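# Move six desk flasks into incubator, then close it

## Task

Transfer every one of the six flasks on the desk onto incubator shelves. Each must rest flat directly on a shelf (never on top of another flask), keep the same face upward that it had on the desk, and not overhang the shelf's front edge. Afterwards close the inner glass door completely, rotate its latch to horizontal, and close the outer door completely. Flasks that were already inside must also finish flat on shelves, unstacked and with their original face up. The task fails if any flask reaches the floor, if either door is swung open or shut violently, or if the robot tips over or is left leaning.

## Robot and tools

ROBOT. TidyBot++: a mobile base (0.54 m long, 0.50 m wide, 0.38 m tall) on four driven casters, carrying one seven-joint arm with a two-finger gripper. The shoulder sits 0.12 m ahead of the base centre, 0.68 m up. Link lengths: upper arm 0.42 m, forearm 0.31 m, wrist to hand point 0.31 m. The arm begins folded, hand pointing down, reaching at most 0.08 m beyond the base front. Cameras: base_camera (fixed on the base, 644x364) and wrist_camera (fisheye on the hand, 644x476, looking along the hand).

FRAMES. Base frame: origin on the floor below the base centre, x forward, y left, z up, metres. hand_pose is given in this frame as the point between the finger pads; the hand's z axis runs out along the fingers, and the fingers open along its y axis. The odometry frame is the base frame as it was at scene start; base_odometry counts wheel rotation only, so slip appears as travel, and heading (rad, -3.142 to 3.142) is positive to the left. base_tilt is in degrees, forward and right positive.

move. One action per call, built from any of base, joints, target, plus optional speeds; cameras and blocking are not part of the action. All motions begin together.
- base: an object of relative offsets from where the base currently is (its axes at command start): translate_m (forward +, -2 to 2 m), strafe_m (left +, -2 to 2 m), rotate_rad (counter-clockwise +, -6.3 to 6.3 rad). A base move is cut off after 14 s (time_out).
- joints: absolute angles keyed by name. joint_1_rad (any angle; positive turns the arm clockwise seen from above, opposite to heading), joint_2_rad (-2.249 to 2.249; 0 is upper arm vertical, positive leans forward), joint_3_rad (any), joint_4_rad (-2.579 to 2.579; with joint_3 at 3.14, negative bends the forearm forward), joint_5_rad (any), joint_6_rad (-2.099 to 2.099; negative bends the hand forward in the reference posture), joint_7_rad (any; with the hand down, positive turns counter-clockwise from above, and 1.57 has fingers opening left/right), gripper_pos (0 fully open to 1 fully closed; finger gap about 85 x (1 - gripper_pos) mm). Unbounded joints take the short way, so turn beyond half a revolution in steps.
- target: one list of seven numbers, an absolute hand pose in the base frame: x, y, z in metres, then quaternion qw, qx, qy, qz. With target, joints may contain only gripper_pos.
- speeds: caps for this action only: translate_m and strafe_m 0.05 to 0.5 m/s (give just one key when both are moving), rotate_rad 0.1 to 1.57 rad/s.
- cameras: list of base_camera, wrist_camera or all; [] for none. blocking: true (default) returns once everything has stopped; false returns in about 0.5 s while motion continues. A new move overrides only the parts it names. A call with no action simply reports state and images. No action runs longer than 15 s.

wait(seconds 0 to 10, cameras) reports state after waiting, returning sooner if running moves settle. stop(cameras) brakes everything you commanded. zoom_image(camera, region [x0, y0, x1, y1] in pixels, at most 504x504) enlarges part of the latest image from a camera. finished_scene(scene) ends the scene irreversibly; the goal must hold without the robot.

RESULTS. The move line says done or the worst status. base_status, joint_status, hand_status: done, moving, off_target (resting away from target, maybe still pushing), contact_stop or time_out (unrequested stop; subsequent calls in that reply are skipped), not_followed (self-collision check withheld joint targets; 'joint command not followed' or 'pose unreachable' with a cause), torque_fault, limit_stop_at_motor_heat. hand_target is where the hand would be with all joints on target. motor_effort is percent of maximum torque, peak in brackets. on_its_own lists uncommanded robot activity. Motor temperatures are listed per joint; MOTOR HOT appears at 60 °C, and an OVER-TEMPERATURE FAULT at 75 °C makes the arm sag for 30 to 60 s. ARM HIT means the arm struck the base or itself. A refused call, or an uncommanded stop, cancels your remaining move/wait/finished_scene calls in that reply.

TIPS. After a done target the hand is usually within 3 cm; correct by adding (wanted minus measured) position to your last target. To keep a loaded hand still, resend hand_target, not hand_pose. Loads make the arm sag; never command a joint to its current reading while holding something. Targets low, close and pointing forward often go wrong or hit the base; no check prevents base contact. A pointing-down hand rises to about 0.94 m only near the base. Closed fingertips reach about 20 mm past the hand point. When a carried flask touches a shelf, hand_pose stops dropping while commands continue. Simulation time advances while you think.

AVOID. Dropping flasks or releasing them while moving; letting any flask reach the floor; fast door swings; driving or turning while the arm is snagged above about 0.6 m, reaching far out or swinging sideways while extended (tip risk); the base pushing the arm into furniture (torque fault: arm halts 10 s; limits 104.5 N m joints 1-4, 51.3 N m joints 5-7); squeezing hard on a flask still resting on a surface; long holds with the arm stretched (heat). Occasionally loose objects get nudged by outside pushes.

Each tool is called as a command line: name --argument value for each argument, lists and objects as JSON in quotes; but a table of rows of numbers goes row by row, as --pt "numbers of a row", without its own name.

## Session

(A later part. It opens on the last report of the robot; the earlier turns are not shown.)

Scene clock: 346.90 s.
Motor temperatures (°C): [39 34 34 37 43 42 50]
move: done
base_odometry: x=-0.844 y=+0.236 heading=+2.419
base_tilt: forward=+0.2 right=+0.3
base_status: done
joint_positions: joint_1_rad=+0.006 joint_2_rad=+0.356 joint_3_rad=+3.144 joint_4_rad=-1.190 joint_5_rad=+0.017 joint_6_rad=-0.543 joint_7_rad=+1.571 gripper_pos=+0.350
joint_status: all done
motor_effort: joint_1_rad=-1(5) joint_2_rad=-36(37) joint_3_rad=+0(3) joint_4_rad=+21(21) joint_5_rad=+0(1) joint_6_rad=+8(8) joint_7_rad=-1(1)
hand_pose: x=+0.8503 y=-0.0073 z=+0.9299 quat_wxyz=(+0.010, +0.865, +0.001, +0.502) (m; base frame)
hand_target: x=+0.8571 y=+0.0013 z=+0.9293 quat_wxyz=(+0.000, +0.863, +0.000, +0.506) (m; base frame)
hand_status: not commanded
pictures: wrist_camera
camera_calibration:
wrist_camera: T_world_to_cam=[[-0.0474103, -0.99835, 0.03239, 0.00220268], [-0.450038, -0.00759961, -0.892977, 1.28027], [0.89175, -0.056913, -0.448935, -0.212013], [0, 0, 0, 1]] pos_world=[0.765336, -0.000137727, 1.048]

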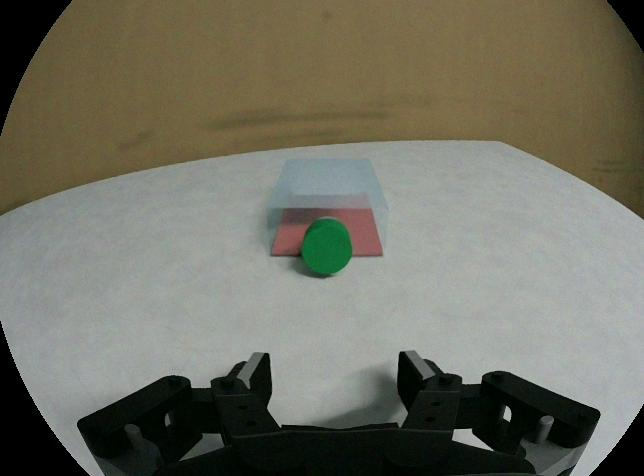

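move --base '{"translate_m":0.122}' --speeds '{"translate_m":0.2}' --cameras '["wrist_camera"]'

move --joints '{"gripper_pos":0.85}' --cameras '["wrist_camera"]'

Scene clock: 348.40 s.
Motor temperatures (°C): [39 35 34 37 43 42 50]
move: done
base_odometry: x=-0.936 y=+0.317 heading=+2.419
base_tilt: forward=+0.3 right=+0.3
base_status: done
joint_positions: joint_1_rad=+0.006 joint_2_rad=+0.359 joint_3_rad=+3.144 joint_4_rad=-1.189 joint_5_rad=+0.017 joint_6_rad=-0.543 joint_7_rad=+1.571 gripper_pos=+0.350
joint_status: not commanded
motor_effort: joint_1_rad=+0(1) joint_2_rad=-36(40) joint_3_rad=+0(1) joint_4_rad=+21(22) joint_5_rad=+1(1) joint_6_rad=+8(8) joint_7_rad=+0(2)
hand_pose: x=+0.8512 y=-0.0073 z=+0.9281 quat_wxyz=(+0.010, +0.865, +0.001, +0.501) (m; base frame)
hand_target: x=+0.8571 y=+0.0013 z=+0.9293 quat_wxyz=(+0.000, +0.863, +0.000, +0.506) (m; base frame)
hand_status: not commanded
pictures: wrist_camera
camera_calibration:
wrist_camera: T_world_to_cam=[[-0.0473371, -0.99835, 0.0324954, 0.00214369], [-0.452036, -0.00759936, -0.891967, 1.27971], [0.890743, -0.0569122, -0.45093, -0.210902], [0, 0, 0, 1]] pos_world=[0.766438, -0.000137726, 1.04629]

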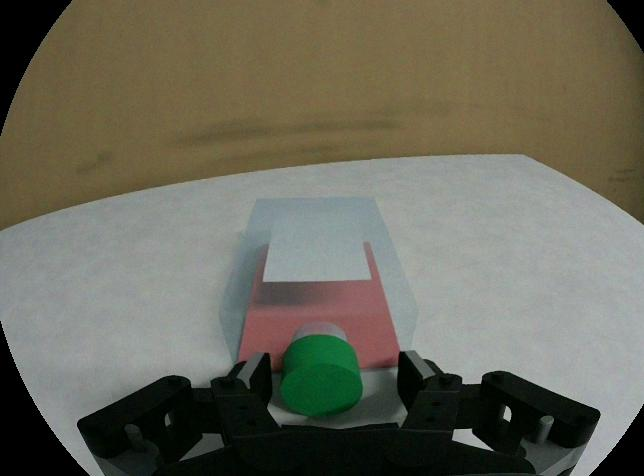

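Scene clock: 349.23 s.
Motor temperatures (°C): [39 35 34 37 43 42 50]
move: off_target
base_odometry: x=-0.936 y=+0.317 heading=+2.419
base_tilt: forward=+0.2 right=+0.3
base_status: not commanded
joint_positions: joint_1_rad=+0.006 joint_2_rad=+0.359 joint_3_rad=+3.144 joint_4_rad=-1.187 joint_5_rad=+0.017 joint_6_rad=-0.542 joint_7_rad=+1.571 gripper_pos=+0.679
joint_status: gripper_pos off_target (ended at +0.679, target +0.850)
motor_effort: joint_1_rad=+0(1) joint_2_rad=-32(37) joint_3_rad=+0(1) joint_4_rad=+17(22) joint_5_rad=+1(2) joint_6_rad=+6(8) joint_7_rad=+0(1)
hand_pose: x=+0.8516 y=-0.0073 z=+0.9296 quat_wxyz=(+0.010, +0.864, +0.001, +0.503) (m; base frame)
hand_target: x=+0.8571 y=+0.0013 z=+0.9293 quat_wxyz=(+0.000, +0.863, +0.000, +0.506) (m; base frame)
hand_status: not commanded
pictures: wrist_camera
camera_calibration:
wrist_camera: T_world_to_cam=[[-0.0473914, -0.99835, 0.032436, 0.00220517], [-0.449322, -0.00769499, -0.893337, 1.28024], [0.892112, -0.0569107, -0.448215, -0.214203], [0, 0, 0, 1]] pos_world=[0.766435, -0.000137537, 1.0476]

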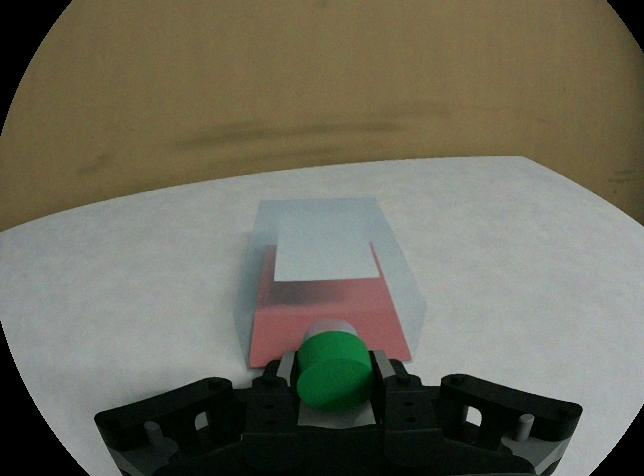

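move --joints '{"joint_2_rad":0.34,"joint_4_rad":-0.90,"joint_6_rad":-0.835}' --cameras '[]'

move --base '{"translate_m":-0.25}' --speeds '{"translate_m":0.4}' --joints '{"joint_2_rad":0.03,"joint_4_rad":-1.33,"joint_6_rad":-0.70}' --cameras '["wrist_camera"]'

Scene clock: 351.03 s.
Motor temperatures (°C): [39 35 34 37 43 42 50]
move: done
base_odometry: x=-0.936 y=+0.317 heading=+2.419
base_tilt: forward=+0.2 right=+0.3
base_status: not commanded
joint_positions: joint_1_rad=+0.006 joint_2_rad=+0.358 joint_3_rad=+3.144 joint_4_rad=-0.933 joint_5_rad=+0.017 joint_6_rad=-0.794 joint_7_rad=+1.571 gripper_pos=+0.679
joint_status: all done
motor_effort: joint_1_rad=+0(1) joint_2_rad=-37(40) joint_3_rad=+1(1) joint_4_rad=+21(23) joint_5_rad=+0(1) joint_6_rad=+9(10) joint_7_rad=-1(1)
hand_pose: x=+0.8396 y=-0.0082 z=+1.0096 quat_wxyz=(+0.011, +0.864, -0.001, +0.504) (m; base frame)
hand_target: x=+0.8292 y=+0.0013 z=+1.0302 quat_wxyz=(+0.000, +0.861, +0.000, +0.508) (m; base frame)
hand_status: not commanded
pictures: none
No camera images: "cameras" was empty.

Scene clock: 352.87 s.
Motor temperatures (°C): [39 35 34 37 43 42 50]
move: done
base_odometry: x=-0.748 y=+0.151 heading=+2.419
base_tilt: forward=+0.2 right=+0.3
base_status: done
joint_positions: joint_1_rad=+0.005 joint_2_rad=+0.035 joint_3_rad=+3.144 joint_4_rad=-1.310 joint_5_rad=+0.017 joint_6_rad=-0.740 joint_7_rad=+1.571 gripper_pos=+0.679
joint_status: all done
motor_effort: joint_1_rad=+0(3) joint_2_rad=-25(45) joint_3_rad=+1(2) joint_4_rad=+21(22) joint_5_rad=+0(1) joint_6_rad=+8(10) joint_7_rad=-2(2)
hand_pose: x=+0.7112 y=-0.0068 z=+1.0192 quat_wxyz=(+0.010, +0.864, -0.001, +0.504) (m; base frame)
hand_target: x=+0.7138 y=+0.0013 z=+1.0219 quat_wxyz=(+0.000, +0.857, +0.000, +0.515) (m; base frame)
hand_status: not commanded
pictures: wrist_camera
camera_calibration:
wrist_camera: T_world_to_cam=[[-0.050237, -0.998248, 0.0312737, -0.00356248], [-0.447399, -0.00550225, -0.894317, 1.29676], [0.892922, -0.0589197, -0.446339, -0.0513465], [0, 0, 0, 1]] pos_world=[0.625839, 0.000553548, 1.13691]

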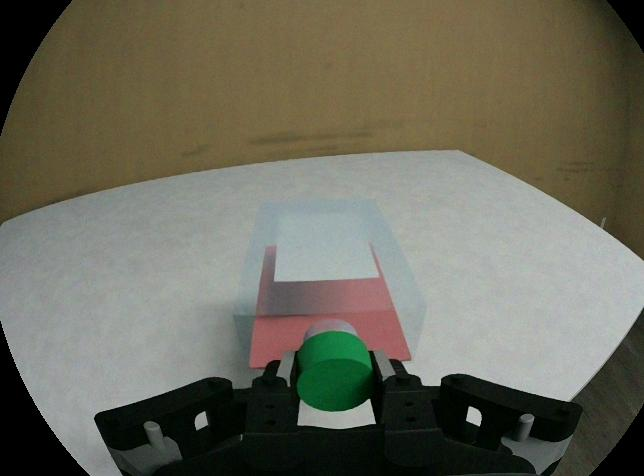

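move --base '{"translate_m":-0.426,"strafe_m":-1.304,"rotate_rad":-1.224}' --speeds '{"translate_m":0.42,"rotate_rad":0.6}' --cameras '["base_camera","wrist_camera"]'

move --joints '{"joint_2_rad":0.4,"joint_4_rad":-2.183,"joint_6_rad":0.512}' --cameras '["base_camera","wrist_camera"]'

Scene clock: 357.40 s.
Motor temperatures (°C): [39 35 34 37 43 42 50]
move: done
base_odometry: x=+0.434 y=+0.848 heading=+1.195
base_tilt: forward=+0.2 right=+0.3
base_status: done
joint_positions: joint_1_rad=-0.001 joint_2_rad=+0.036 joint_3_rad=+3.140 joint_4_rad=-1.312 joint_5_rad=+0.017 joint_6_rad=-0.737 joint_7_rad=+1.571 gripper_pos=+0.679
joint_status: not commanded
motor_effort: joint_1_rad=+0(4) joint_2_rad=-25(28) joint_3_rad=+1(5) joint_4_rad=+21(22) joint_5_rad=+1(3) joint_6_rad=+9(9) joint_7_rad=-1(1)
hand_pose: x=+0.7116 y=-0.0008 z=+1.0188 quat_wxyz=(+0.008, +0.864, +0.004, +0.504) (m; base frame)
hand_target: x=+0.7138 y=+0.0013 z=+1.0219 quat_wxyz=(+0.000, +0.857, +0.000, +0.515) (m; base frame)
hand_status: not commanded
pictures: base_camera, wrist_camera
camera_calibration:
wrist_camera: T_world_to_cam=[[-0.0400386, -0.998714, 0.0310983, -0.00469836], [-0.446308, -0.00997077, -0.894824, 1.29648], [0.893983, -0.0497069, -0.445335, -0.0533342], [0, 0, 0, 1]] pos_world=[0.626119, 0.00558348, 1.13651]

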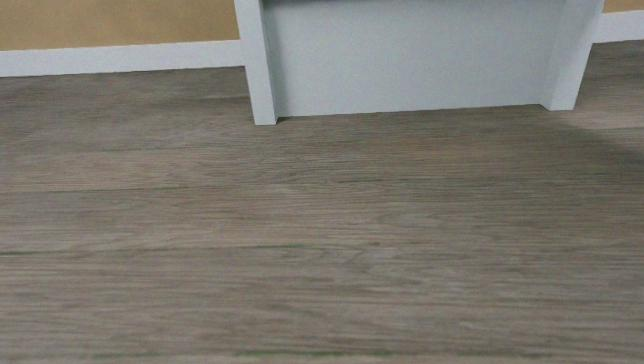

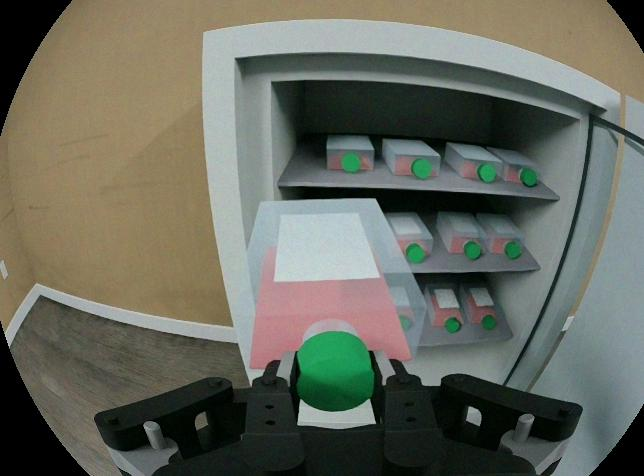

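Scene clock: 359.93 s.
Motor temperatures (°C): [39 34 34 37 43 42 50]
move: done
base_odometry: x=+0.434 y=+0.848 heading=+1.195
base_tilt: forward=+0.2 right=+0.3
base_status: not commanded
joint_positions: joint_1_rad=-0.001 joint_2_rad=+0.380 joint_3_rad=+3.140 joint_4_rad=-2.162 joint_5_rad=+0.017 joint_6_rad=+0.470 joint_7_rad=+1.571 gripper_pos=+0.679
joint_status: all done
motor_effort: joint_1_rad=+0(1) joint_2_rad=-31(35) joint_3_rad=+0(1) joint_4_rad=+14(23) joint_5_rad=+1(2) joint_6_rad=+9(10) joint_7_rad=+0(2)
hand_pose: x=+0.7256 y=+0.0053 z=+0.6638 quat_wxyz=(+0.000, +0.860, +0.010, +0.510) (m; base frame)
hand_target: x=+0.7226 y=+0.0013 z=+0.6535 quat_wxyz=(+0.000, +0.860, +0.000, +0.510) (m; base frame)
hand_status: not commanded
pictures: base_camera, wrist_camera
camera_calibration:
wrist_camera: T_world_to_cam=[[-0.022216, -0.999488, 0.0230259, 0.00543931], [-0.434021, -0.011106, -0.900834, 0.980151], [0.900629, -0.0300066, -0.433552, -0.236332], [0, 0, 0, 1]] pos_world=[0.638374, 0.00923055, 0.780367]

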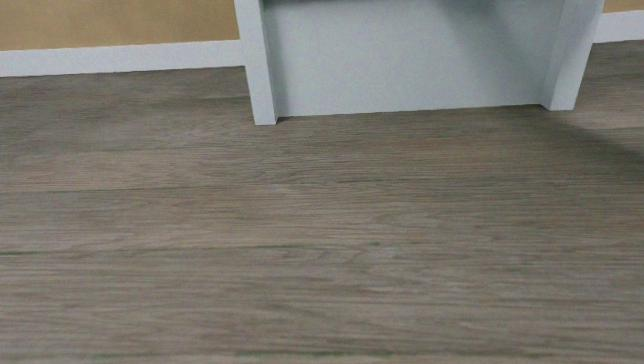

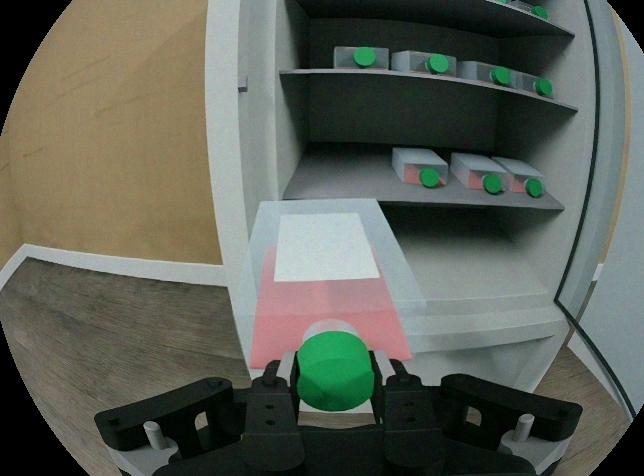

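move --base '{"strafe_m":-0.044,"rotate_rad":0.004}' --joints '{"joint_2_rad":0.457,"joint_4_rad":-2.211,"joint_6_rad":0.605}' --cameras '["base_camera","wrist_camera"]'

Scene clock: 361.60 s.
Motor temperatures (°C): [39 34 34 37 43 42 50]
move: done
base_odometry: x=+0.475 y=+0.832 heading=+1.199
base_tilt: forward=+0.3 right=+0.3
base_status: done
joint_positions: joint_1_rad=+0.004 joint_2_rad=+0.445 joint_3_rad=+3.140 joint_4_rad=-2.192 joint_5_rad=+0.017 joint_6_rad=+0.570 joint_7_rad=+1.571 gripper_pos=+0.679
joint_status: all done
motor_effort: joint_1_rad=+0(3) joint_2_rad=-32(34) joint_3_rad=+0(3) joint_4_rad=+13(14) joint_5_rad=+0(2) joint_6_rad=+9(10) joint_7_rad=-1(2)
hand_pose: x=+0.7258 y=+0.0022 z=+0.6380 quat_wxyz=(+0.000, +0.859, +0.007, +0.512) (m; base frame)
hand_target: x=+0.7224 y=+0.0013 z=+0.6326 quat_wxyz=(+0.000, +0.858, +0.000, +0.514) (m; base frame)
hand_status: not commanded
pictures: base_camera, wrist_camera
camera_calibration:
wrist_camera: T_world_to_cam=[[-0.0271542, -0.999402, 0.0213927, 0.00760476], [-0.430638, -0.00761766, -0.902493, 0.955606], [0.902116, -0.033719, -0.430174, -0.251025], [0, 0, 0, 1]] pos_world=[0.638181, 0.00641538, 0.754281]

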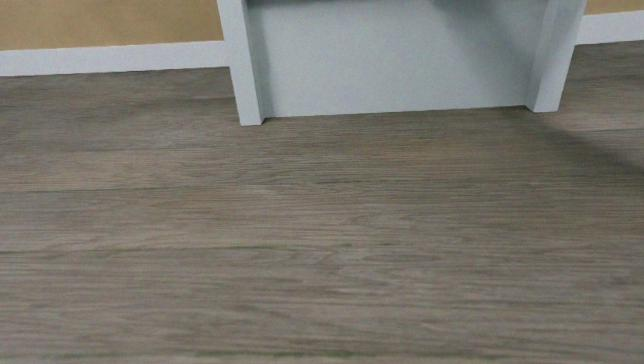

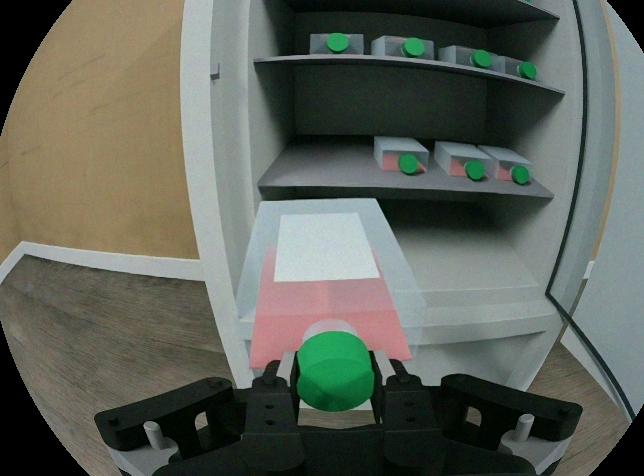

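move --base '{"translate_m":0.38}' --speeds '{"translate_m":0.35}' --joints '{"joint_2_rad":0.475,"joint_4_rad":-2.217,"joint_6_rad":0.63}' --cameras '["base_camera","wrist_camera"]'

Scene clock: 363.90 s.
Motor temperatures (°C): [39 34 34 37 43 42 50]
move: done
base_odometry: x=+0.613 y=+1.186 heading=+1.199
base_tilt: forward=+0.2 right=+0.3
base_status: done
joint_positions: joint_1_rad=+0.004 joint_2_rad=+0.462 joint_3_rad=+3.140 joint_4_rad=-2.203 joint_5_rad=+0.017 joint_6_rad=+0.596 joint_7_rad=+1.571 gripper_pos=+0.679
joint_status: all done
motor_effort: joint_1_rad=+0(1) joint_2_rad=-32(33) joint_3_rad=+0(1) joint_4_rad=+12(14) joint_5_rad=+0(1) joint_6_rad=+9(10) joint_7_rad=-1(1)
hand_pose: x=+0.7242 y=+0.0024 z=+0.6305 quat_wxyz=(+0.000, +0.860, +0.007, +0.511) (m; base frame)
hand_target: x=+0.7226 y=+0.0013 z=+0.6260 quat_wxyz=(+0.000, +0.858, +0.000, +0.514) (m; base frame)
hand_status: not commanded
pictures: base_camera, wrist_camera
camera_calibration:
wrist_camera: T_world_to_cam=[[-0.0269836, -0.999415, 0.0210308, 0.00798422], [-0.431922, -0.00731674, -0.901881, 0.948639], [0.901507, -0.0334196, -0.431471, -0.251499], [0, 0, 0, 1]] pos_world=[0.636682, 0.00651547, 0.746877]

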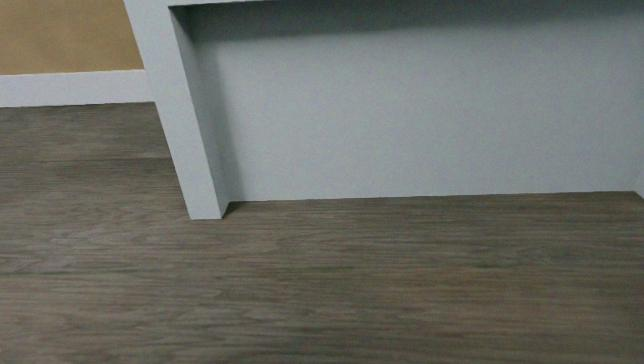

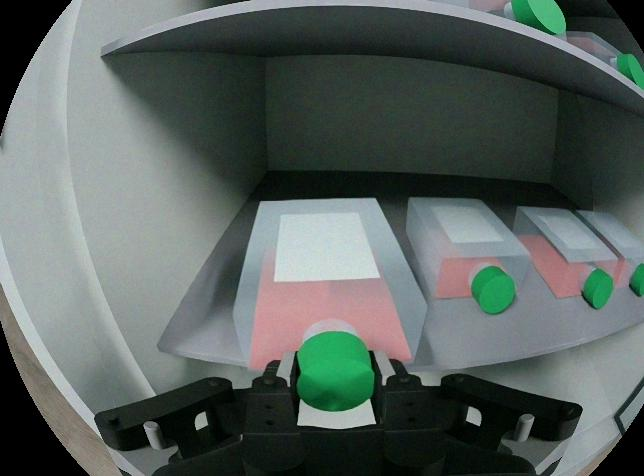

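move --base '{"translate_m":0.103}' --speeds '{"translate_m":0.2}' --joints '{"joint_2_rad":0.485,"joint_4_rad":-2.22,"joint_6_rad":0.64}' --cameras '["wrist_camera"]'

move --joints '{"joint_2_rad":0.522,"joint_4_rad":-2.235,"joint_6_rad":0.69}' --cameras '["wrist_camera","base_camera"]'

Scene clock: 365.43 s.
Motor temperatures (°C): [39 34 34 37 43 42 50]
move: done
base_odometry: x=+0.651 y=+1.283 heading=+1.199
base_tilt: forward=+0.3 right=+0.3
base_status: done
joint_positions: joint_1_rad=+0.004 joint_2_rad=+0.472 joint_3_rad=+3.140 joint_4_rad=-2.208 joint_5_rad=+0.017 joint_6_rad=+0.605 joint_7_rad=+1.571 gripper_pos=+0.679
joint_status: all done
motor_effort: joint_1_rad=+0(1) joint_2_rad=-32(33) joint_3_rad=+0(1) joint_4_rad=+11(13) joint_5_rad=+0(1) joint_6_rad=+9(9) joint_7_rad=-1(2)
hand_pose: x=+0.7229 y=+0.0024 z=+0.6250 quat_wxyz=(+0.000, +0.861, +0.007, +0.509) (m; base frame)
hand_target: x=+0.7222 y=+0.0013 z=+0.6215 quat_wxyz=(+0.000, +0.859, +0.000, +0.513) (m; base frame)
hand_status: not commanded
pictures: wrist_camera
camera_calibration:
wrist_camera: T_world_to_cam=[[-0.0267333, -0.999422, 0.0210003, 0.00793251], [-0.436834, -0.00721621, -0.899513, 0.945272], [0.899145, -0.0332206, -0.436389, -0.247843], [0, 0, 0, 1]] pos_world=[0.635986, 0.00651573, 0.741962]

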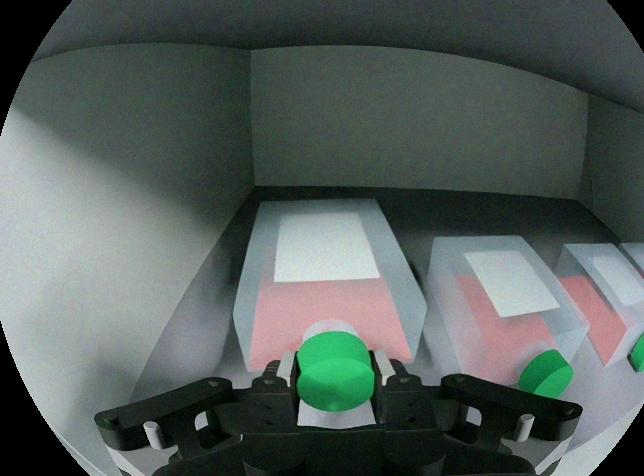

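Scene clock: 366.20 s.
Motor temperatures (°C): [39 34 34 37 43 42 50]
move: done
base_odometry: x=+0.651 y=+1.283 heading=+1.199
base_tilt: forward=+0.3 right=+0.3
base_status: not commanded
joint_positions: joint_1_rad=+0.004 joint_2_rad=+0.507 joint_3_rad=+3.140 joint_4_rad=-2.215 joint_5_rad=+0.017 joint_6_rad=+0.656 joint_7_rad=+1.571 gripper_pos=+0.679
joint_status: all done
motor_effort: joint_1_rad=-1(1) joint_2_rad=-33(34) joint_3_rad=+0(0) joint_4_rad=+12(13) joint_5_rad=+0(1) joint_6_rad=+9(9) joint_7_rad=-1(1)
hand_pose: x=+0.7251 y=+0.0026 z=+0.6143 quat_wxyz=(+0.000, +0.859, +0.007, +0.512) (m; base frame)
hand_target: x=+0.7205 y=+0.0013 z=+0.6069 quat_wxyz=(+0.000, +0.859, +0.000, +0.512) (m; base frame)
hand_status: not commanded
pictures: base_camera, wrist_camera
camera_calibration:
wrist_camera: T_world_to_cam=[[-0.0266166, -0.999446, 0.0199881, 0.00897341], [-0.429803, -0.00661102, -0.902899, 0.933503], [0.90253, -0.0326231, -0.429389, -0.261286], [0, 0, 0, 1]] pos_world=[0.637279, 0.0066159, 0.730486]

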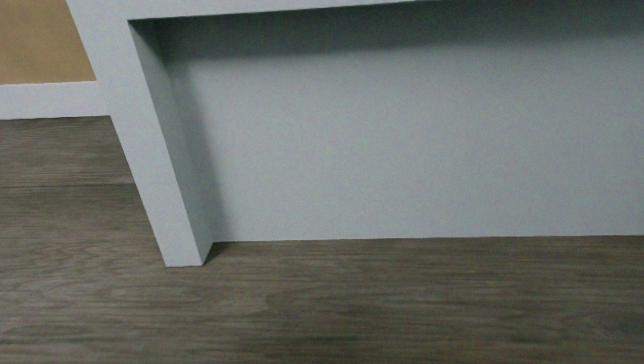

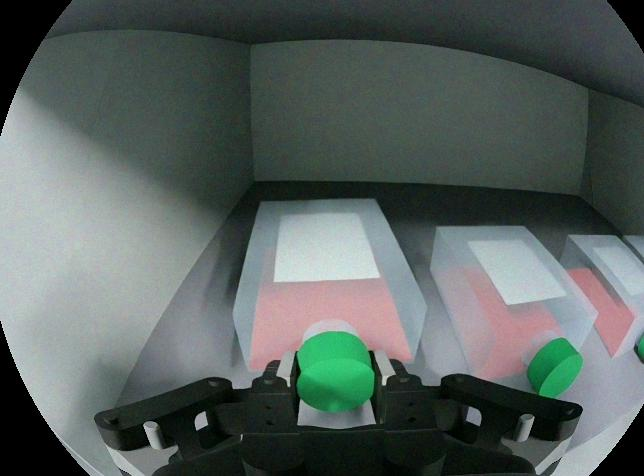

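move --joints '{"joint_2_rad":0.555,"joint_4_rad":-2.252,"joint_6_rad":0.735}' --cameras '[]'

move --joints '{"joint_2_rad":0.575,"joint_4_rad":-2.263,"joint_6_rad":0.765}' --cameras '[]'

move --joints '{"joint_2_rad":0.593,"joint_4_rad":-2.273,"joint_6_rad":0.79}' --cameras '["wrist_camera"]'

Scene clock: 367.07 s.
Motor temperatures (°C): [39 34 34 37 43 42 50]
move: done
base_odometry: x=+0.651 y=+1.283 heading=+1.199
base_tilt: forward=+0.3 right=+0.3
base_status: not commanded
joint_positions: joint_1_rad=+0.004 joint_2_rad=+0.540 joint_3_rad=+3.140 joint_4_rad=-2.232 joint_5_rad=+0.017 joint_6_rad=+0.703 joint_7_rad=+1.571 gripper_pos=+0.679
joint_status: all done
motor_effort: joint_1_rad=+0(1) joint_2_rad=-33(35) joint_3_rad=-1(1) joint_4_rad=+10(12) joint_5_rad=+0(1) joint_6_rad=+9(10) joint_7_rad=+0(2)
hand_pose: x=+0.7223 y=+0.0028 z=+0.6006 quat_wxyz=(-0.001, +0.860, +0.007, +0.511) (m; base frame)
hand_target: x=+0.7170 y=+0.0013 z=+0.5929 quat_wxyz=(+0.000, +0.860, +0.000, +0.510) (m; base frame)
hand_status: not commanded
pictures: none
No camera images: "cameras" was empty.

Scene clock: 367.67 s.
Motor temperatures (°C): [39 34 34 37 43 42 50]
move: done
base_odometry: x=+0.651 y=+1.283 heading=+1.199
base_tilt: forward=+0.3 right=+0.3
base_status: not commanded
joint_positions: joint_1_rad=+0.004 joint_2_rad=+0.555 joint_3_rad=+3.140 joint_4_rad=-2.241 joint_5_rad=+0.017 joint_6_rad=+0.734 joint_7_rad=+1.571 gripper_pos=+0.679
joint_status: all done
motor_effort: joint_1_rad=+0(1) joint_2_rad=-32(33) joint_3_rad=+0(1) joint_4_rad=+10(12) joint_5_rad=+0(1) joint_6_rad=+8(9) joint_7_rad=+0(1)
hand_pose: x=+0.7217 y=+0.0030 z=+0.5969 quat_wxyz=(-0.001, +0.858, +0.007, +0.514) (m; base frame)
hand_target: x=+0.7147 y=+0.0013 z=+0.5851 quat_wxyz=(+0.000, +0.861, +0.000, +0.509) (m; base frame)
hand_status: not commanded
pictures: none
No camera images: "cameras" was empty.

Scene clock: 368.27 s.
Motor temperatures (°C): [39 34 34 37 43 42 50]
move: done
base_odometry: x=+0.651 y=+1.283 heading=+1.199
base_tilt: forward=+0.2 right=+0.3
base_status: not commanded
joint_positions: joint_1_rad=+0.004 joint_2_rad=+0.565 joint_3_rad=+3.140 joint_4_rad=-2.248 joint_5_rad=+0.017 joint_6_rad=+0.764 joint_7_rad=+1.571 gripper_pos=+0.679
joint_status: all done
motor_effort: joint_1_rad=-1(1) joint_2_rad=-31(32) joint_3_rad=+0(1) joint_4_rad=+9(11) joint_5_rad=+0(1) joint_6_rad=+7(9) joint_7_rad=-1(2)
hand_pose: x=+0.7221 y=+0.0031 z=+0.5966 quat_wxyz=(-0.001, +0.854, +0.007, +0.520) (m; base frame)
hand_target: x=+0.7121 y=+0.0013 z=+0.5776 quat_wxyz=(+0.000, +0.861, +0.000, +0.508) (m; base frame)
hand_status: not commanded
pictures: wrist_camera
camera_calibration:
wrist_camera: T_world_to_cam=[[-0.0262405, -0.999498, 0.0177418, 0.0107853], [-0.413418, -0.00530875, -0.910526, 0.909028], [0.910163, -0.0312274, -0.413071, -0.281457], [0, 0, 0, 1]] pos_world=[0.632263, 0.00681652, 0.711241]

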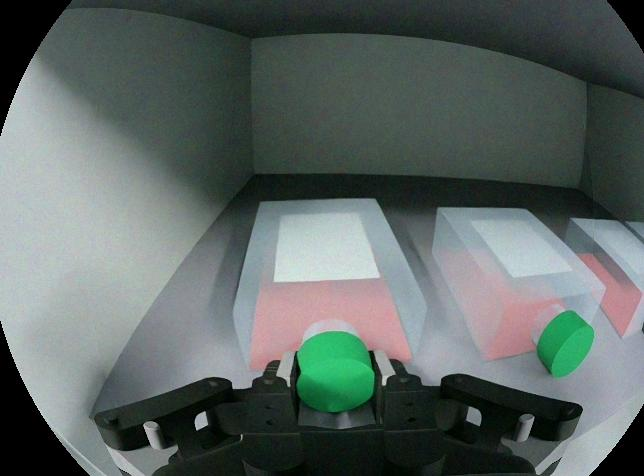

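move --joints '{"joint_2_rad":0.605,"joint_4_rad":-2.278,"joint_6_rad":0.808}' --cameras '[]'

move --joints '{"joint_2_rad":0.585,"joint_4_rad":-2.268,"joint_6_rad":0.785}' --cameras '[]'

move --joints '{"gripper_pos":0.45}' --cameras '["wrist_camera"]'

move --base '{"translate_m":-0.08}' --speeds '{"translate_m":0.12}' --cameras '["wrist_camera"]'

move --base '{"translate_m":-0.42}' --cameras '["base_camera","wrist_camera"]'

Scene clock: 369.23 s.
Motor temperatures (°C): [39 34 34 37 43 42 50]
move: done
base_odometry: x=+0.651 y=+1.283 heading=+1.199
base_tilt: forward=+0.2 right=+0.3
base_status: not commanded
joint_positions: joint_1_rad=+0.004 joint_2_rad=+0.572 joint_3_rad=+3.140 joint_4_rad=-2.251 joint_5_rad=+0.017 joint_6_rad=+0.785 joint_7_rad=+1.571 gripper_pos=+0.679
joint_status: all done
motor_effort: joint_1_rad=-1(1) joint_2_rad=-30(31) joint_3_rad=+0(0) joint_4_rad=+9(10) joint_5_rad=+0(1) joint_6_rad=+8(8) joint_7_rad=-1(1)
hand_pose: x=+0.7230 y=+0.0032 z=+0.5965 quat_wxyz=(-0.001, +0.852, +0.007, +0.524) (m; base frame)
hand_target: x=+0.7113 y=+0.0013 z=+0.5736 quat_wxyz=(+0.000, +0.861, +0.000, +0.508) (m; base frame)
hand_status: not commanded
pictures: none
No camera images: "cameras" was empty.

Scene clock: 369.80 s.
Motor temperatures (°C): [39 34 34 37 43 42 50]
move: done
base_odometry: x=+0.651 y=+1.283 heading=+1.199
base_tilt: forward=+0.2 right=+0.3
base_status: not commanded
joint_positions: joint_1_rad=+0.004 joint_2_rad=+0.572 joint_3_rad=+3.140 joint_4_rad=-2.251 joint_5_rad=+0.017 joint_6_rad=+0.785 joint_7_rad=+1.571 gripper_pos=+0.679
joint_status: all done
motor_effort: joint_1_rad=+0(1) joint_2_rad=-31(31) joint_3_rad=+0(1) joint_4_rad=+8(10) joint_5_rad=+1(2) joint_6_rad=+7(8) joint_7_rad=-1(2)
hand_pose: x=+0.7230 y=+0.0032 z=+0.5965 quat_wxyz=(-0.001, +0.852, +0.007, +0.524) (m; base frame)
hand_target: x=+0.7144 y=+0.0013 z=+0.5828 quat_wxyz=(+0.000, +0.859, +0.000, +0.511) (m; base frame)
hand_status: not commanded
pictures: none
No camera images: "cameras" was empty.

Scene clock: 370.57 s.
Motor temperatures (°C): [39 34 34 37 43 42 50]
move: done
base_odometry: x=+0.651 y=+1.283 heading=+1.199
base_tilt: forward=+0.3 right=+0.3
base_status: not commanded
joint_positions: joint_1_rad=+0.004 joint_2_rad=+0.572 joint_3_rad=+3.140 joint_4_rad=-2.251 joint_5_rad=+0.017 joint_6_rad=+0.785 joint_7_rad=+1.571 gripper_pos=+0.450
joint_status: all done
motor_effort: joint_1_rad=+0(1) joint_2_rad=-32(32) joint_3_rad=+0(1) joint_4_rad=+9(10) joint_5_rad=+1(1) joint_6_rad=+7(8) joint_7_rad=+0(1)
hand_pose: x=+0.7230 y=+0.0032 z=+0.5965 quat_wxyz=(-0.001, +0.852, +0.007, +0.524) (m; base frame)
hand_target: x=+0.7144 y=+0.0013 z=+0.5828 quat_wxyz=(+0.000, +0.859, +0.000, +0.511) (m; base frame)
hand_status: not commanded
pictures: wrist_camera
camera_calibration:
wrist_camera: T_world_to_cam=[[-0.0263087, -0.999505, 0.017226, 0.0112084], [-0.40471, -0.00510705, -0.914431, 0.905234], [0.914066, -0.031029, -0.404376, -0.290353], [0, 0, 0, 1]] pos_world=[0.632055, 0.00681658, 0.710169]

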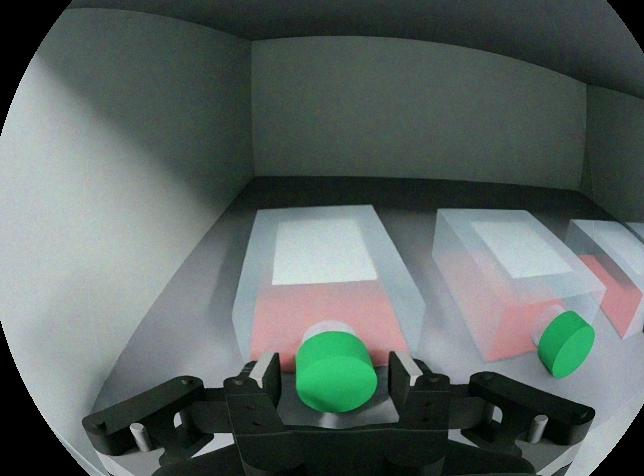

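Scene clock: 371.77 s.
Motor temperatures (°C): [39 34 34 37 43 42 50]
move: done
base_odometry: x=+0.621 y=+1.208 heading=+1.199
base_tilt: forward=+0.3 right=+0.3
base_status: done
joint_positions: joint_1_rad=+0.004 joint_2_rad=+0.573 joint_3_rad=+3.140 joint_4_rad=-2.252 joint_5_rad=+0.017 joint_6_rad=+0.785 joint_7_rad=+1.571 gripper_pos=+0.450
joint_status: not commanded
motor_effort: joint_1_rad=-1(1) joint_2_rad=-32(34) joint_3_rad=+0(1) joint_4_rad=+9(11) joint_5_rad=+0(1) joint_6_rad=+8(8) joint_7_rad=-1(1)
hand_pose: x=+0.7224 y=+0.0032 z=+0.5958 quat_wxyz=(-0.001, +0.852, +0.007, +0.523) (m; base frame)
hand_target: x=+0.7144 y=+0.0013 z=+0.5828 quat_wxyz=(+0.000, +0.859, +0.000, +0.511) (m; base frame)
hand_status: not commanded
pictures: wrist_camera
camera_calibration:
wrist_camera: T_world_to_cam=[[-0.026279, -0.999505, 0.0172688, 0.0111575], [-0.406186, -0.00510812, -0.913776, 0.905079], [0.913412, -0.0310275, -0.405851, -0.288733], [0, 0, 0, 1]] pos_world=[0.631656, 0.00681658, 0.709664]

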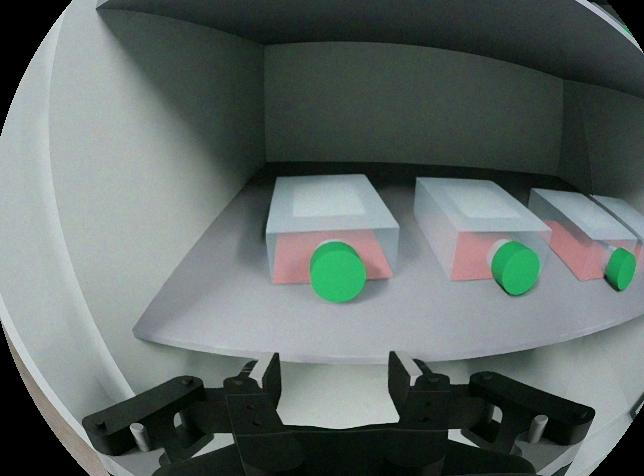

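Scene clock: 373.90 s.
Motor temperatures (°C): [39 34 34 37 43 42 50]
move: done
base_odometry: x=+0.469 y=+0.816 heading=+1.199
base_tilt: forward=+0.2 right=+0.3
base_status: done
joint_positions: joint_1_rad=+0.004 joint_2_rad=+0.573 joint_3_rad=+3.140 joint_4_rad=-2.256 joint_5_rad=+0.017 joint_6_rad=+0.785 joint_7_rad=+1.571 gripper_pos=+0.450
joint_status: not commanded
motor_effort: joint_1_rad=+0(1) joint_2_rad=-32(33) joint_3_rad=+0(1) joint_4_rad=+9(11) joint_5_rad=+0(1) joint_6_rad=+8(9) joint_7_rad=-1(1)
hand_pose: x=+0.7208 y=+0.0032 z=+0.5944 quat_wxyz=(-0.001, +0.853, +0.007, +0.522) (m; base frame)
hand_target: x=+0.7144 y=+0.0013 z=+0.5828 quat_wxyz=(+0.000, +0.859, +0.000, +0.511) (m; base frame)
hand_status: not commanded
pictures: base_camera, wrist_camera
camera_calibration:
wrist_camera: T_world_to_cam=[[-0.0262141, -0.999506, 0.0173659, 0.0110355], [-0.40958, -0.00510797, -0.91226, 0.904643], [0.911897, -0.0310268, -0.409244, -0.284732], [0, 0, 0, 1]] pos_world=[0.630459, 0.00681658, 0.708554]

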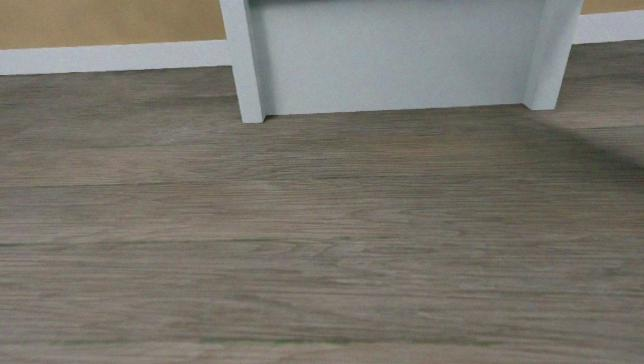

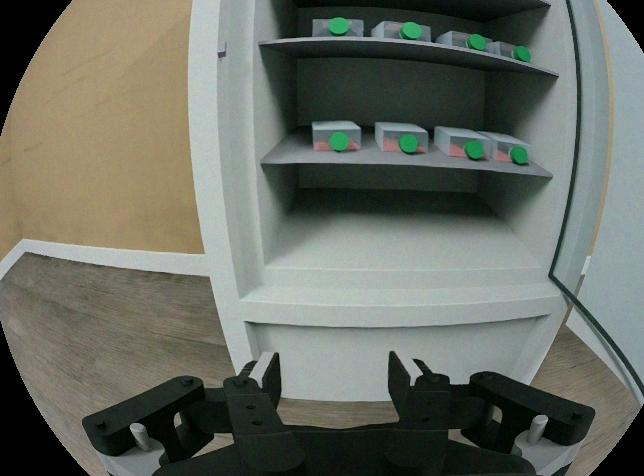

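move --base '{"translate_m":-0.38,"strafe_m":-0.3}' --joints '{"joint_2_rad":0.30,"joint_4_rad":-1.90,"joint_6_rad":0.17,"gripper_pos":1.0}' --cameras '["base_camera","wrist_camera"]'

Scene clock: 378.27 s.
Motor temperatures (°C): [39 34 34 37 43 42 50]
move: done
base_odometry: x=+0.610 y=+0.353 heading=+1.199
base_tilt: forward=+0.2 right=+0.3
base_status: done
joint_positions: joint_1_rad=+0.004 joint_2_rad=+0.309 joint_3_rad=+3.140 joint_4_rad=-1.930 joint_5_rad=+0.017 joint_6_rad=+0.215 joint_7_rad=+1.571 gripper_pos=+0.999
joint_status: all done
motor_effort: joint_1_rad=+0(3) joint_2_rad=-31(36) joint_3_rad=+0(1) joint_4_rad=+18(18) joint_5_rad=+1(1) joint_6_rad=+8(9) joint_7_rad=-1(2)
hand_pose: x=+0.7736 y=+0.0004 z=+0.7515 quat_wxyz=(+0.004, +0.848, +0.007, +0.530) (m; base frame)
hand_target: x=+0.7766 y=+0.0013 z=+0.7608 quat_wxyz=(+0.000, +0.849, +0.000, +0.528) (m; base frame)
hand_status: not commanded
pictures: base_camera, wrist_camera
camera_calibration:
wrist_camera: T_world_to_cam=[[-0.0320538, -0.999172, 0.0250752, 0.00567105], [-0.391361, -0.0105378, -0.920177, 1.0614], [0.919679, -0.0393086, -0.390699, -0.288557], [0, 0, 0, 1]] pos_world=[0.680952, 0.00550836, 0.863795]

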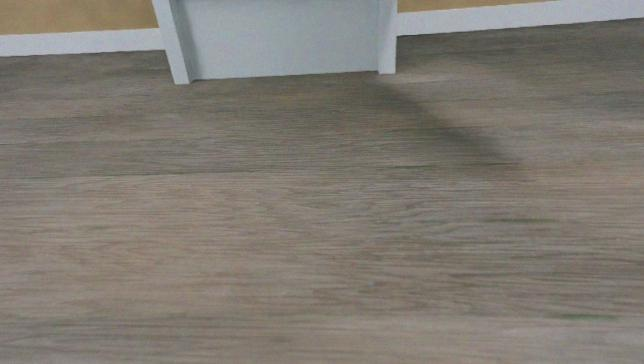

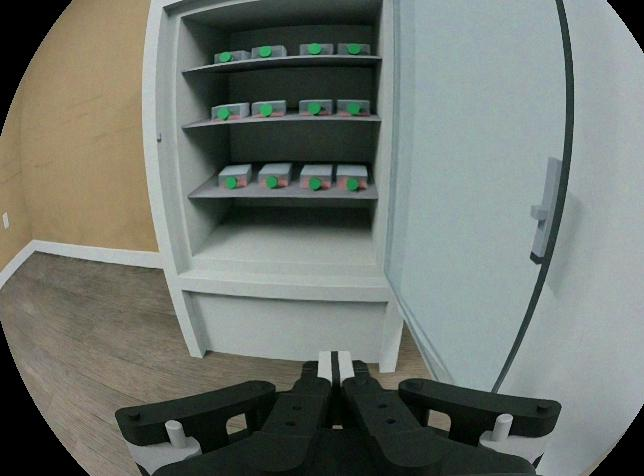

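move --base '{"translate_m":-0.1,"strafe_m":-0.24}' --speeds '{"translate_m":0.3}' --joints '{"joint_2_rad":0.31,"joint_4_rad":-1.92,"joint_6_rad":0.17}' --cameras '["base_camera","wrist_camera"]'

move --joints '{"joint_2_rad":0.31,"joint_4_rad":-1.92,"joint_6_rad":0.72}' --cameras '["wrist_camera"]'

Scene clock: 380.63 s.
Motor temperatures (°C): [39 34 34 37 43 42 50]
move: done
base_odometry: x=+0.798 y=+0.173 heading=+1.199
base_tilt: forward=+0.2 right=+0.3
base_status: done
joint_positions: joint_1_rad=+0.003 joint_2_rad=+0.309 joint_3_rad=+3.140 joint_4_rad=-1.930 joint_5_rad=+0.017 joint_6_rad=+0.213 joint_7_rad=+1.571 gripper_pos=+0.999
joint_status: all done
motor_effort: joint_1_rad=-1(4) joint_2_rad=-31(33) joint_3_rad=+0(2) joint_4_rad=+17(18) joint_5_rad=+0(1) joint_6_rad=+8(9) joint_7_rad=-1(2)
hand_pose: x=+0.7733 y=+0.0012 z=+0.7508 quat_wxyz=(+0.003, +0.849, +0.007, +0.529) (m; base frame)
hand_target: x=+0.7706 y=+0.0013 z=+0.7437 quat_wxyz=(+0.000, +0.857, +0.000, +0.515) (m; base frame)
hand_status: not commanded
pictures: base_camera, wrist_camera
camera_calibration:
wrist_camera: T_world_to_cam=[[-0.0306998, -0.999213, 0.0251269, 0.005418], [-0.393343, -0.0110329, -0.919326, 1.06165], [0.918879, -0.0381066, -0.392695, -0.286427], [0, 0, 0, 1]] pos_world=[0.680952, 0.00621205, 0.863389]

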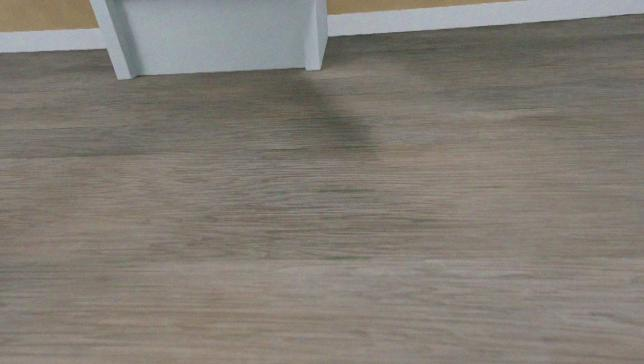

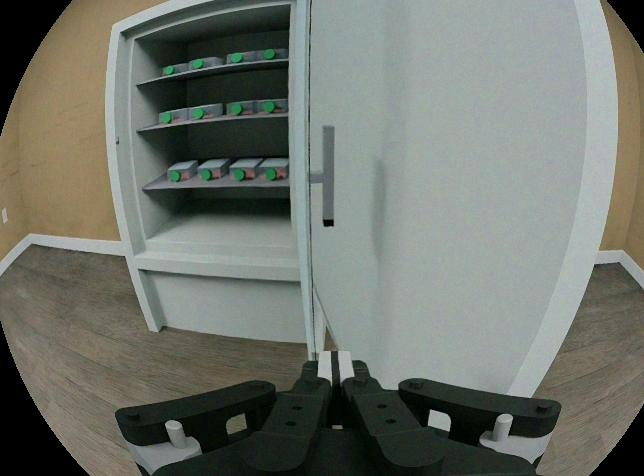

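Scene clock: 381.90 s.
Motor temperatures (°C): [39 34 34 37 43 42 50]
move: done
base_odometry: x=+0.798 y=+0.173 heading=+1.199
base_tilt: forward=+0.2 right=+0.3
base_status: not commanded
joint_positions: joint_1_rad=+0.003 joint_2_rad=+0.309 joint_3_rad=+3.140 joint_4_rad=-1.930 joint_5_rad=+0.017 joint_6_rad=+0.695 joint_7_rad=+1.571 gripper_pos=+0.999
joint_status: all done
motor_effort: joint_1_rad=-1(1) joint_2_rad=-32(34) joint_3_rad=+0(0) joint_4_rad=+18(20) joint_5_rad=+0(1) joint_6_rad=+9(10) joint_7_rad=-1(2)
hand_pose: x=+0.8049 y=+0.0034 z=+0.8961 quat_wxyz=(+0.001, +0.698, +0.008, +0.716) (m; base frame)
hand_target: x=+0.8066 y=+0.0013 z=+0.9089 quat_wxyz=(+0.000, +0.685, +0.000, +0.728) (m; base frame)
hand_status: not commanded
pictures: wrist_camera
camera_calibration:
wrist_camera: T_world_to_cam=[[-0.0317412, -0.999481, 0.00544545, 0.0234234], [0.078045, -0.00791001, -0.996918, 0.897776], [0.996444, -0.0312184, 0.0782556, -0.742865], [0, 0, 0, 1]] pos_world=[0.670901, 0.00732161, 0.953015]

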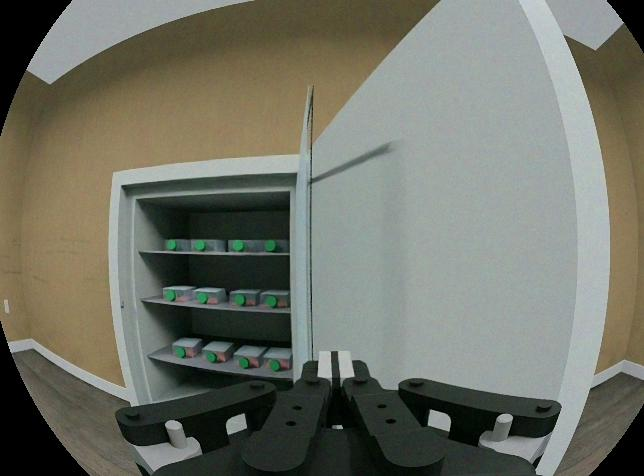

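move --base '{"strafe_m":-0.035}' --speeds '{"strafe_m":0.2}' --cameras '[]'

move --base '{"translate_m":0.24}' --speeds '{"translate_m":0.2}' --cameras '["base_camera","wrist_camera"]'

Scene clock: 383.27 s.
Motor temperatures (°C): [39 34 34 37 43 42 50]
move: done
base_odometry: x=+0.831 y=+0.160 heading=+1.199
base_tilt: forward=+0.2 right=+0.3
base_status: done
joint_positions: joint_1_rad=+0.006 joint_2_rad=+0.309 joint_3_rad=+3.141 joint_4_rad=-1.930 joint_5_rad=+0.017 joint_6_rad=+0.695 joint_7_rad=+1.571 gripper_pos=+0.999
joint_status: not commanded
motor_effort: joint_1_rad=-1(3) joint_2_rad=-31(33) joint_3_rad=+0(2) joint_4_rad=+18(18) joint_5_rad=+1(1) joint_6_rad=+9(9) joint_7_rad=+0(1)
hand_pose: x=+0.8049 y=+0.0014 z=+0.8961 quat_wxyz=(+0.002, +0.698, +0.007, +0.716) (m; base frame)
hand_target: x=+0.8066 y=+0.0013 z=+0.9089 quat_wxyz=(+0.000, +0.685, +0.000, +0.728) (m; base frame)
hand_status: not commanded
pictures: none
No camera images: "cameras" was empty.

Scene clock: 385.20 s.
Motor temperatures (°C): [39 34 34 37 43 42 50]
move: done
base_odometry: x=+0.918 y=+0.383 heading=+1.199
base_tilt: forward=+0.3 right=+0.3
base_status: done
joint_positions: joint_1_rad=+0.000 joint_2_rad=+0.309 joint_3_rad=+3.140 joint_4_rad=-1.930 joint_5_rad=+0.017 joint_6_rad=+0.695 joint_7_rad=+1.571 gripper_pos=+0.999
joint_status: not commanded
motor_effort: joint_1_rad=+0(4) joint_2_rad=-31(34) joint_3_rad=+0(4) joint_4_rad=+18(19) joint_5_rad=+0(2) joint_6_rad=+8(9) joint_7_rad=-1(2)
hand_pose: x=+0.8049 y=+0.0052 z=+0.8961 quat_wxyz=(+0.000, +0.698, +0.009, +0.716) (m; base frame)
hand_target: x=+0.8066 y=+0.0013 z=+0.9089 quat_wxyz=(+0.000, +0.685, +0.000, +0.728) (m; base frame)
hand_status: not commanded
pictures: base_camera, wrist_camera
camera_calibration:
wrist_camera: T_world_to_cam=[[-0.0290338, -0.999564, 0.00544287, 0.023015], [0.0781627, -0.00769877, -0.996911, 0.897699], [0.996518, -0.0285186, 0.0783522, -0.742981], [0, 0, 0, 1]] pos_world=[0.670895, 0.00872729, 0.953015]

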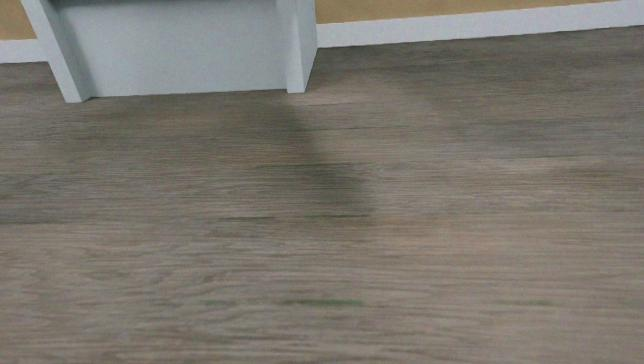

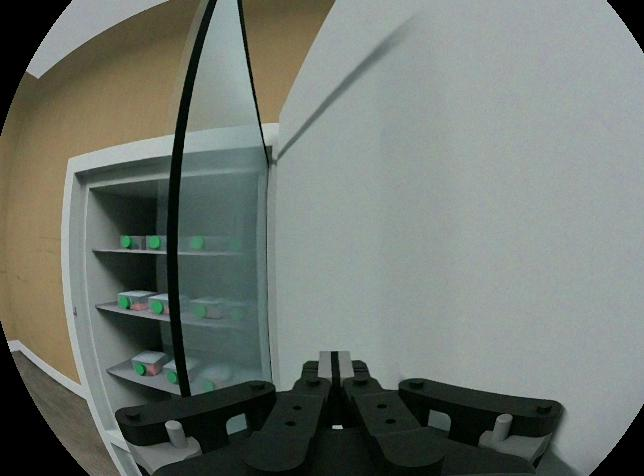

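move --base '{"strafe_m":0.1}' --speeds '{"strafe_m":0.12}' --cameras '["wrist_camera"]'

move --base '{"translate_m":0.01,"strafe_m":0.107}' --speeds '{"strafe_m":0.12}' --cameras '["wrist_camera"]'

Scene clock: 386.80 s.
Motor temperatures (°C): [39 34 34 37 43 42 50]
move: done
base_odometry: x=+0.825 y=+0.420 heading=+1.198
base_tilt: forward=+0.2 right=+0.3
base_status: done
joint_positions: joint_1_rad=-0.003 joint_2_rad=+0.305 joint_3_rad=+3.142 joint_4_rad=-1.934 joint_5_rad=+0.017 joint_6_rad=+0.695 joint_7_rad=+1.571 gripper_pos=+0.999
joint_status: not commanded
motor_effort: joint_1_rad=+0(6) joint_2_rad=-30(33) joint_3_rad=+0(5) joint_4_rad=+20(24) joint_5_rad=+0(3) joint_6_rad=+9(11) joint_7_rad=-1(2)
hand_pose: x=+0.8034 y=+0.0066 z=+0.8966 quat_wxyz=(+0.000, +0.697, +0.009, +0.717) (m; base frame)
hand_target: x=+0.8066 y=+0.0013 z=+0.9089 quat_wxyz=(+0.000, +0.685, +0.000, +0.728) (m; base frame)
hand_status: not commanded
pictures: wrist_camera
camera_calibration:
wrist_camera: T_world_to_cam=[[-0.0273326, -0.999611, 0.00546773, 0.0230097], [0.0782772, -0.00759326, -0.996903, 0.898239], [0.996557, -0.0268199, 0.0784544, -0.741628], [0, 0, 0, 1]] pos_world=[0.669392, 0.00993091, 0.953515]

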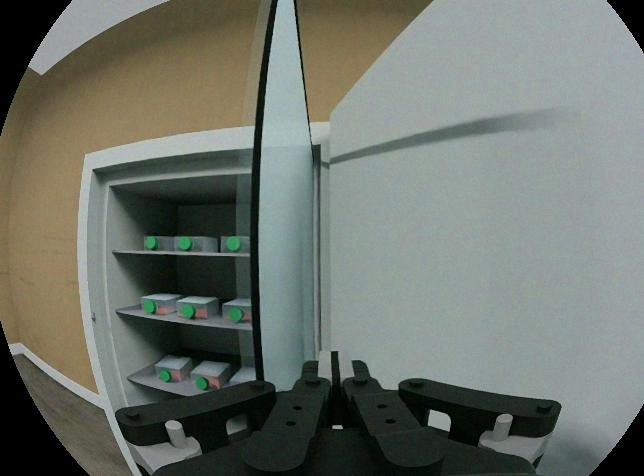

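Scene clock: 388.27 s.
Motor temperatures (°C): [39 34 34 37 43 42 50]
move: done
base_odometry: x=+0.728 y=+0.468 heading=+1.199
base_tilt: forward=+0.2 right=+0.3
base_status: done
joint_positions: joint_1_rad=-0.005 joint_2_rad=+0.302 joint_3_rad=+3.140 joint_4_rad=-1.939 joint_5_rad=+0.017 joint_6_rad=+0.696 joint_7_rad=+1.571 gripper_pos=+0.999
joint_status: not commanded
motor_effort: joint_1_rad=+0(5) joint_2_rad=-32(32) joint_3_rad=+0(5) joint_4_rad=+18(27) joint_5_rad=+0(3) joint_6_rad=+9(10) joint_7_rad=-1(2)
hand_pose: x=+0.8018 y=+0.0092 z=+0.8962 quat_wxyz=(-0.002, +0.698, +0.010, +0.716) (m; base frame)
hand_target: x=+0.8066 y=+0.0013 z=+0.9089 quat_wxyz=(+0.000, +0.685, +0.000, +0.728) (m; base frame)
hand_status: not commanded
pictures: wrist_camera
camera_calibration:
wrist_camera: T_world_to_cam=[[-0.0234835, -0.999711, 0.00508868, 0.022766], [0.0768112, -0.00687931, -0.997022, 0.899163], [0.996769, -0.0230227, 0.0769506, -0.738705], [0, 0, 0, 1]] pos_world=[0.667787, 0.0119381, 0.953213]

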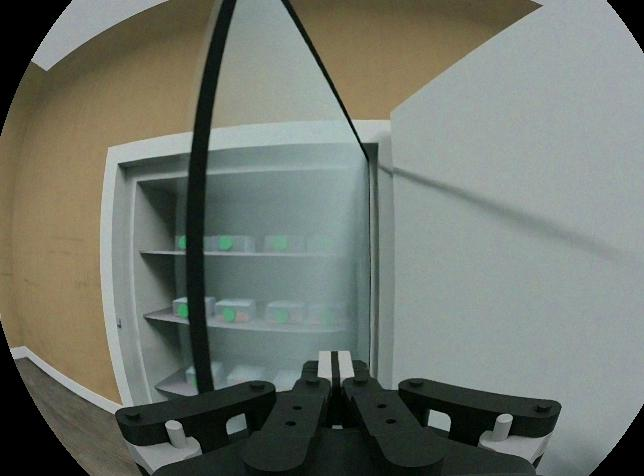

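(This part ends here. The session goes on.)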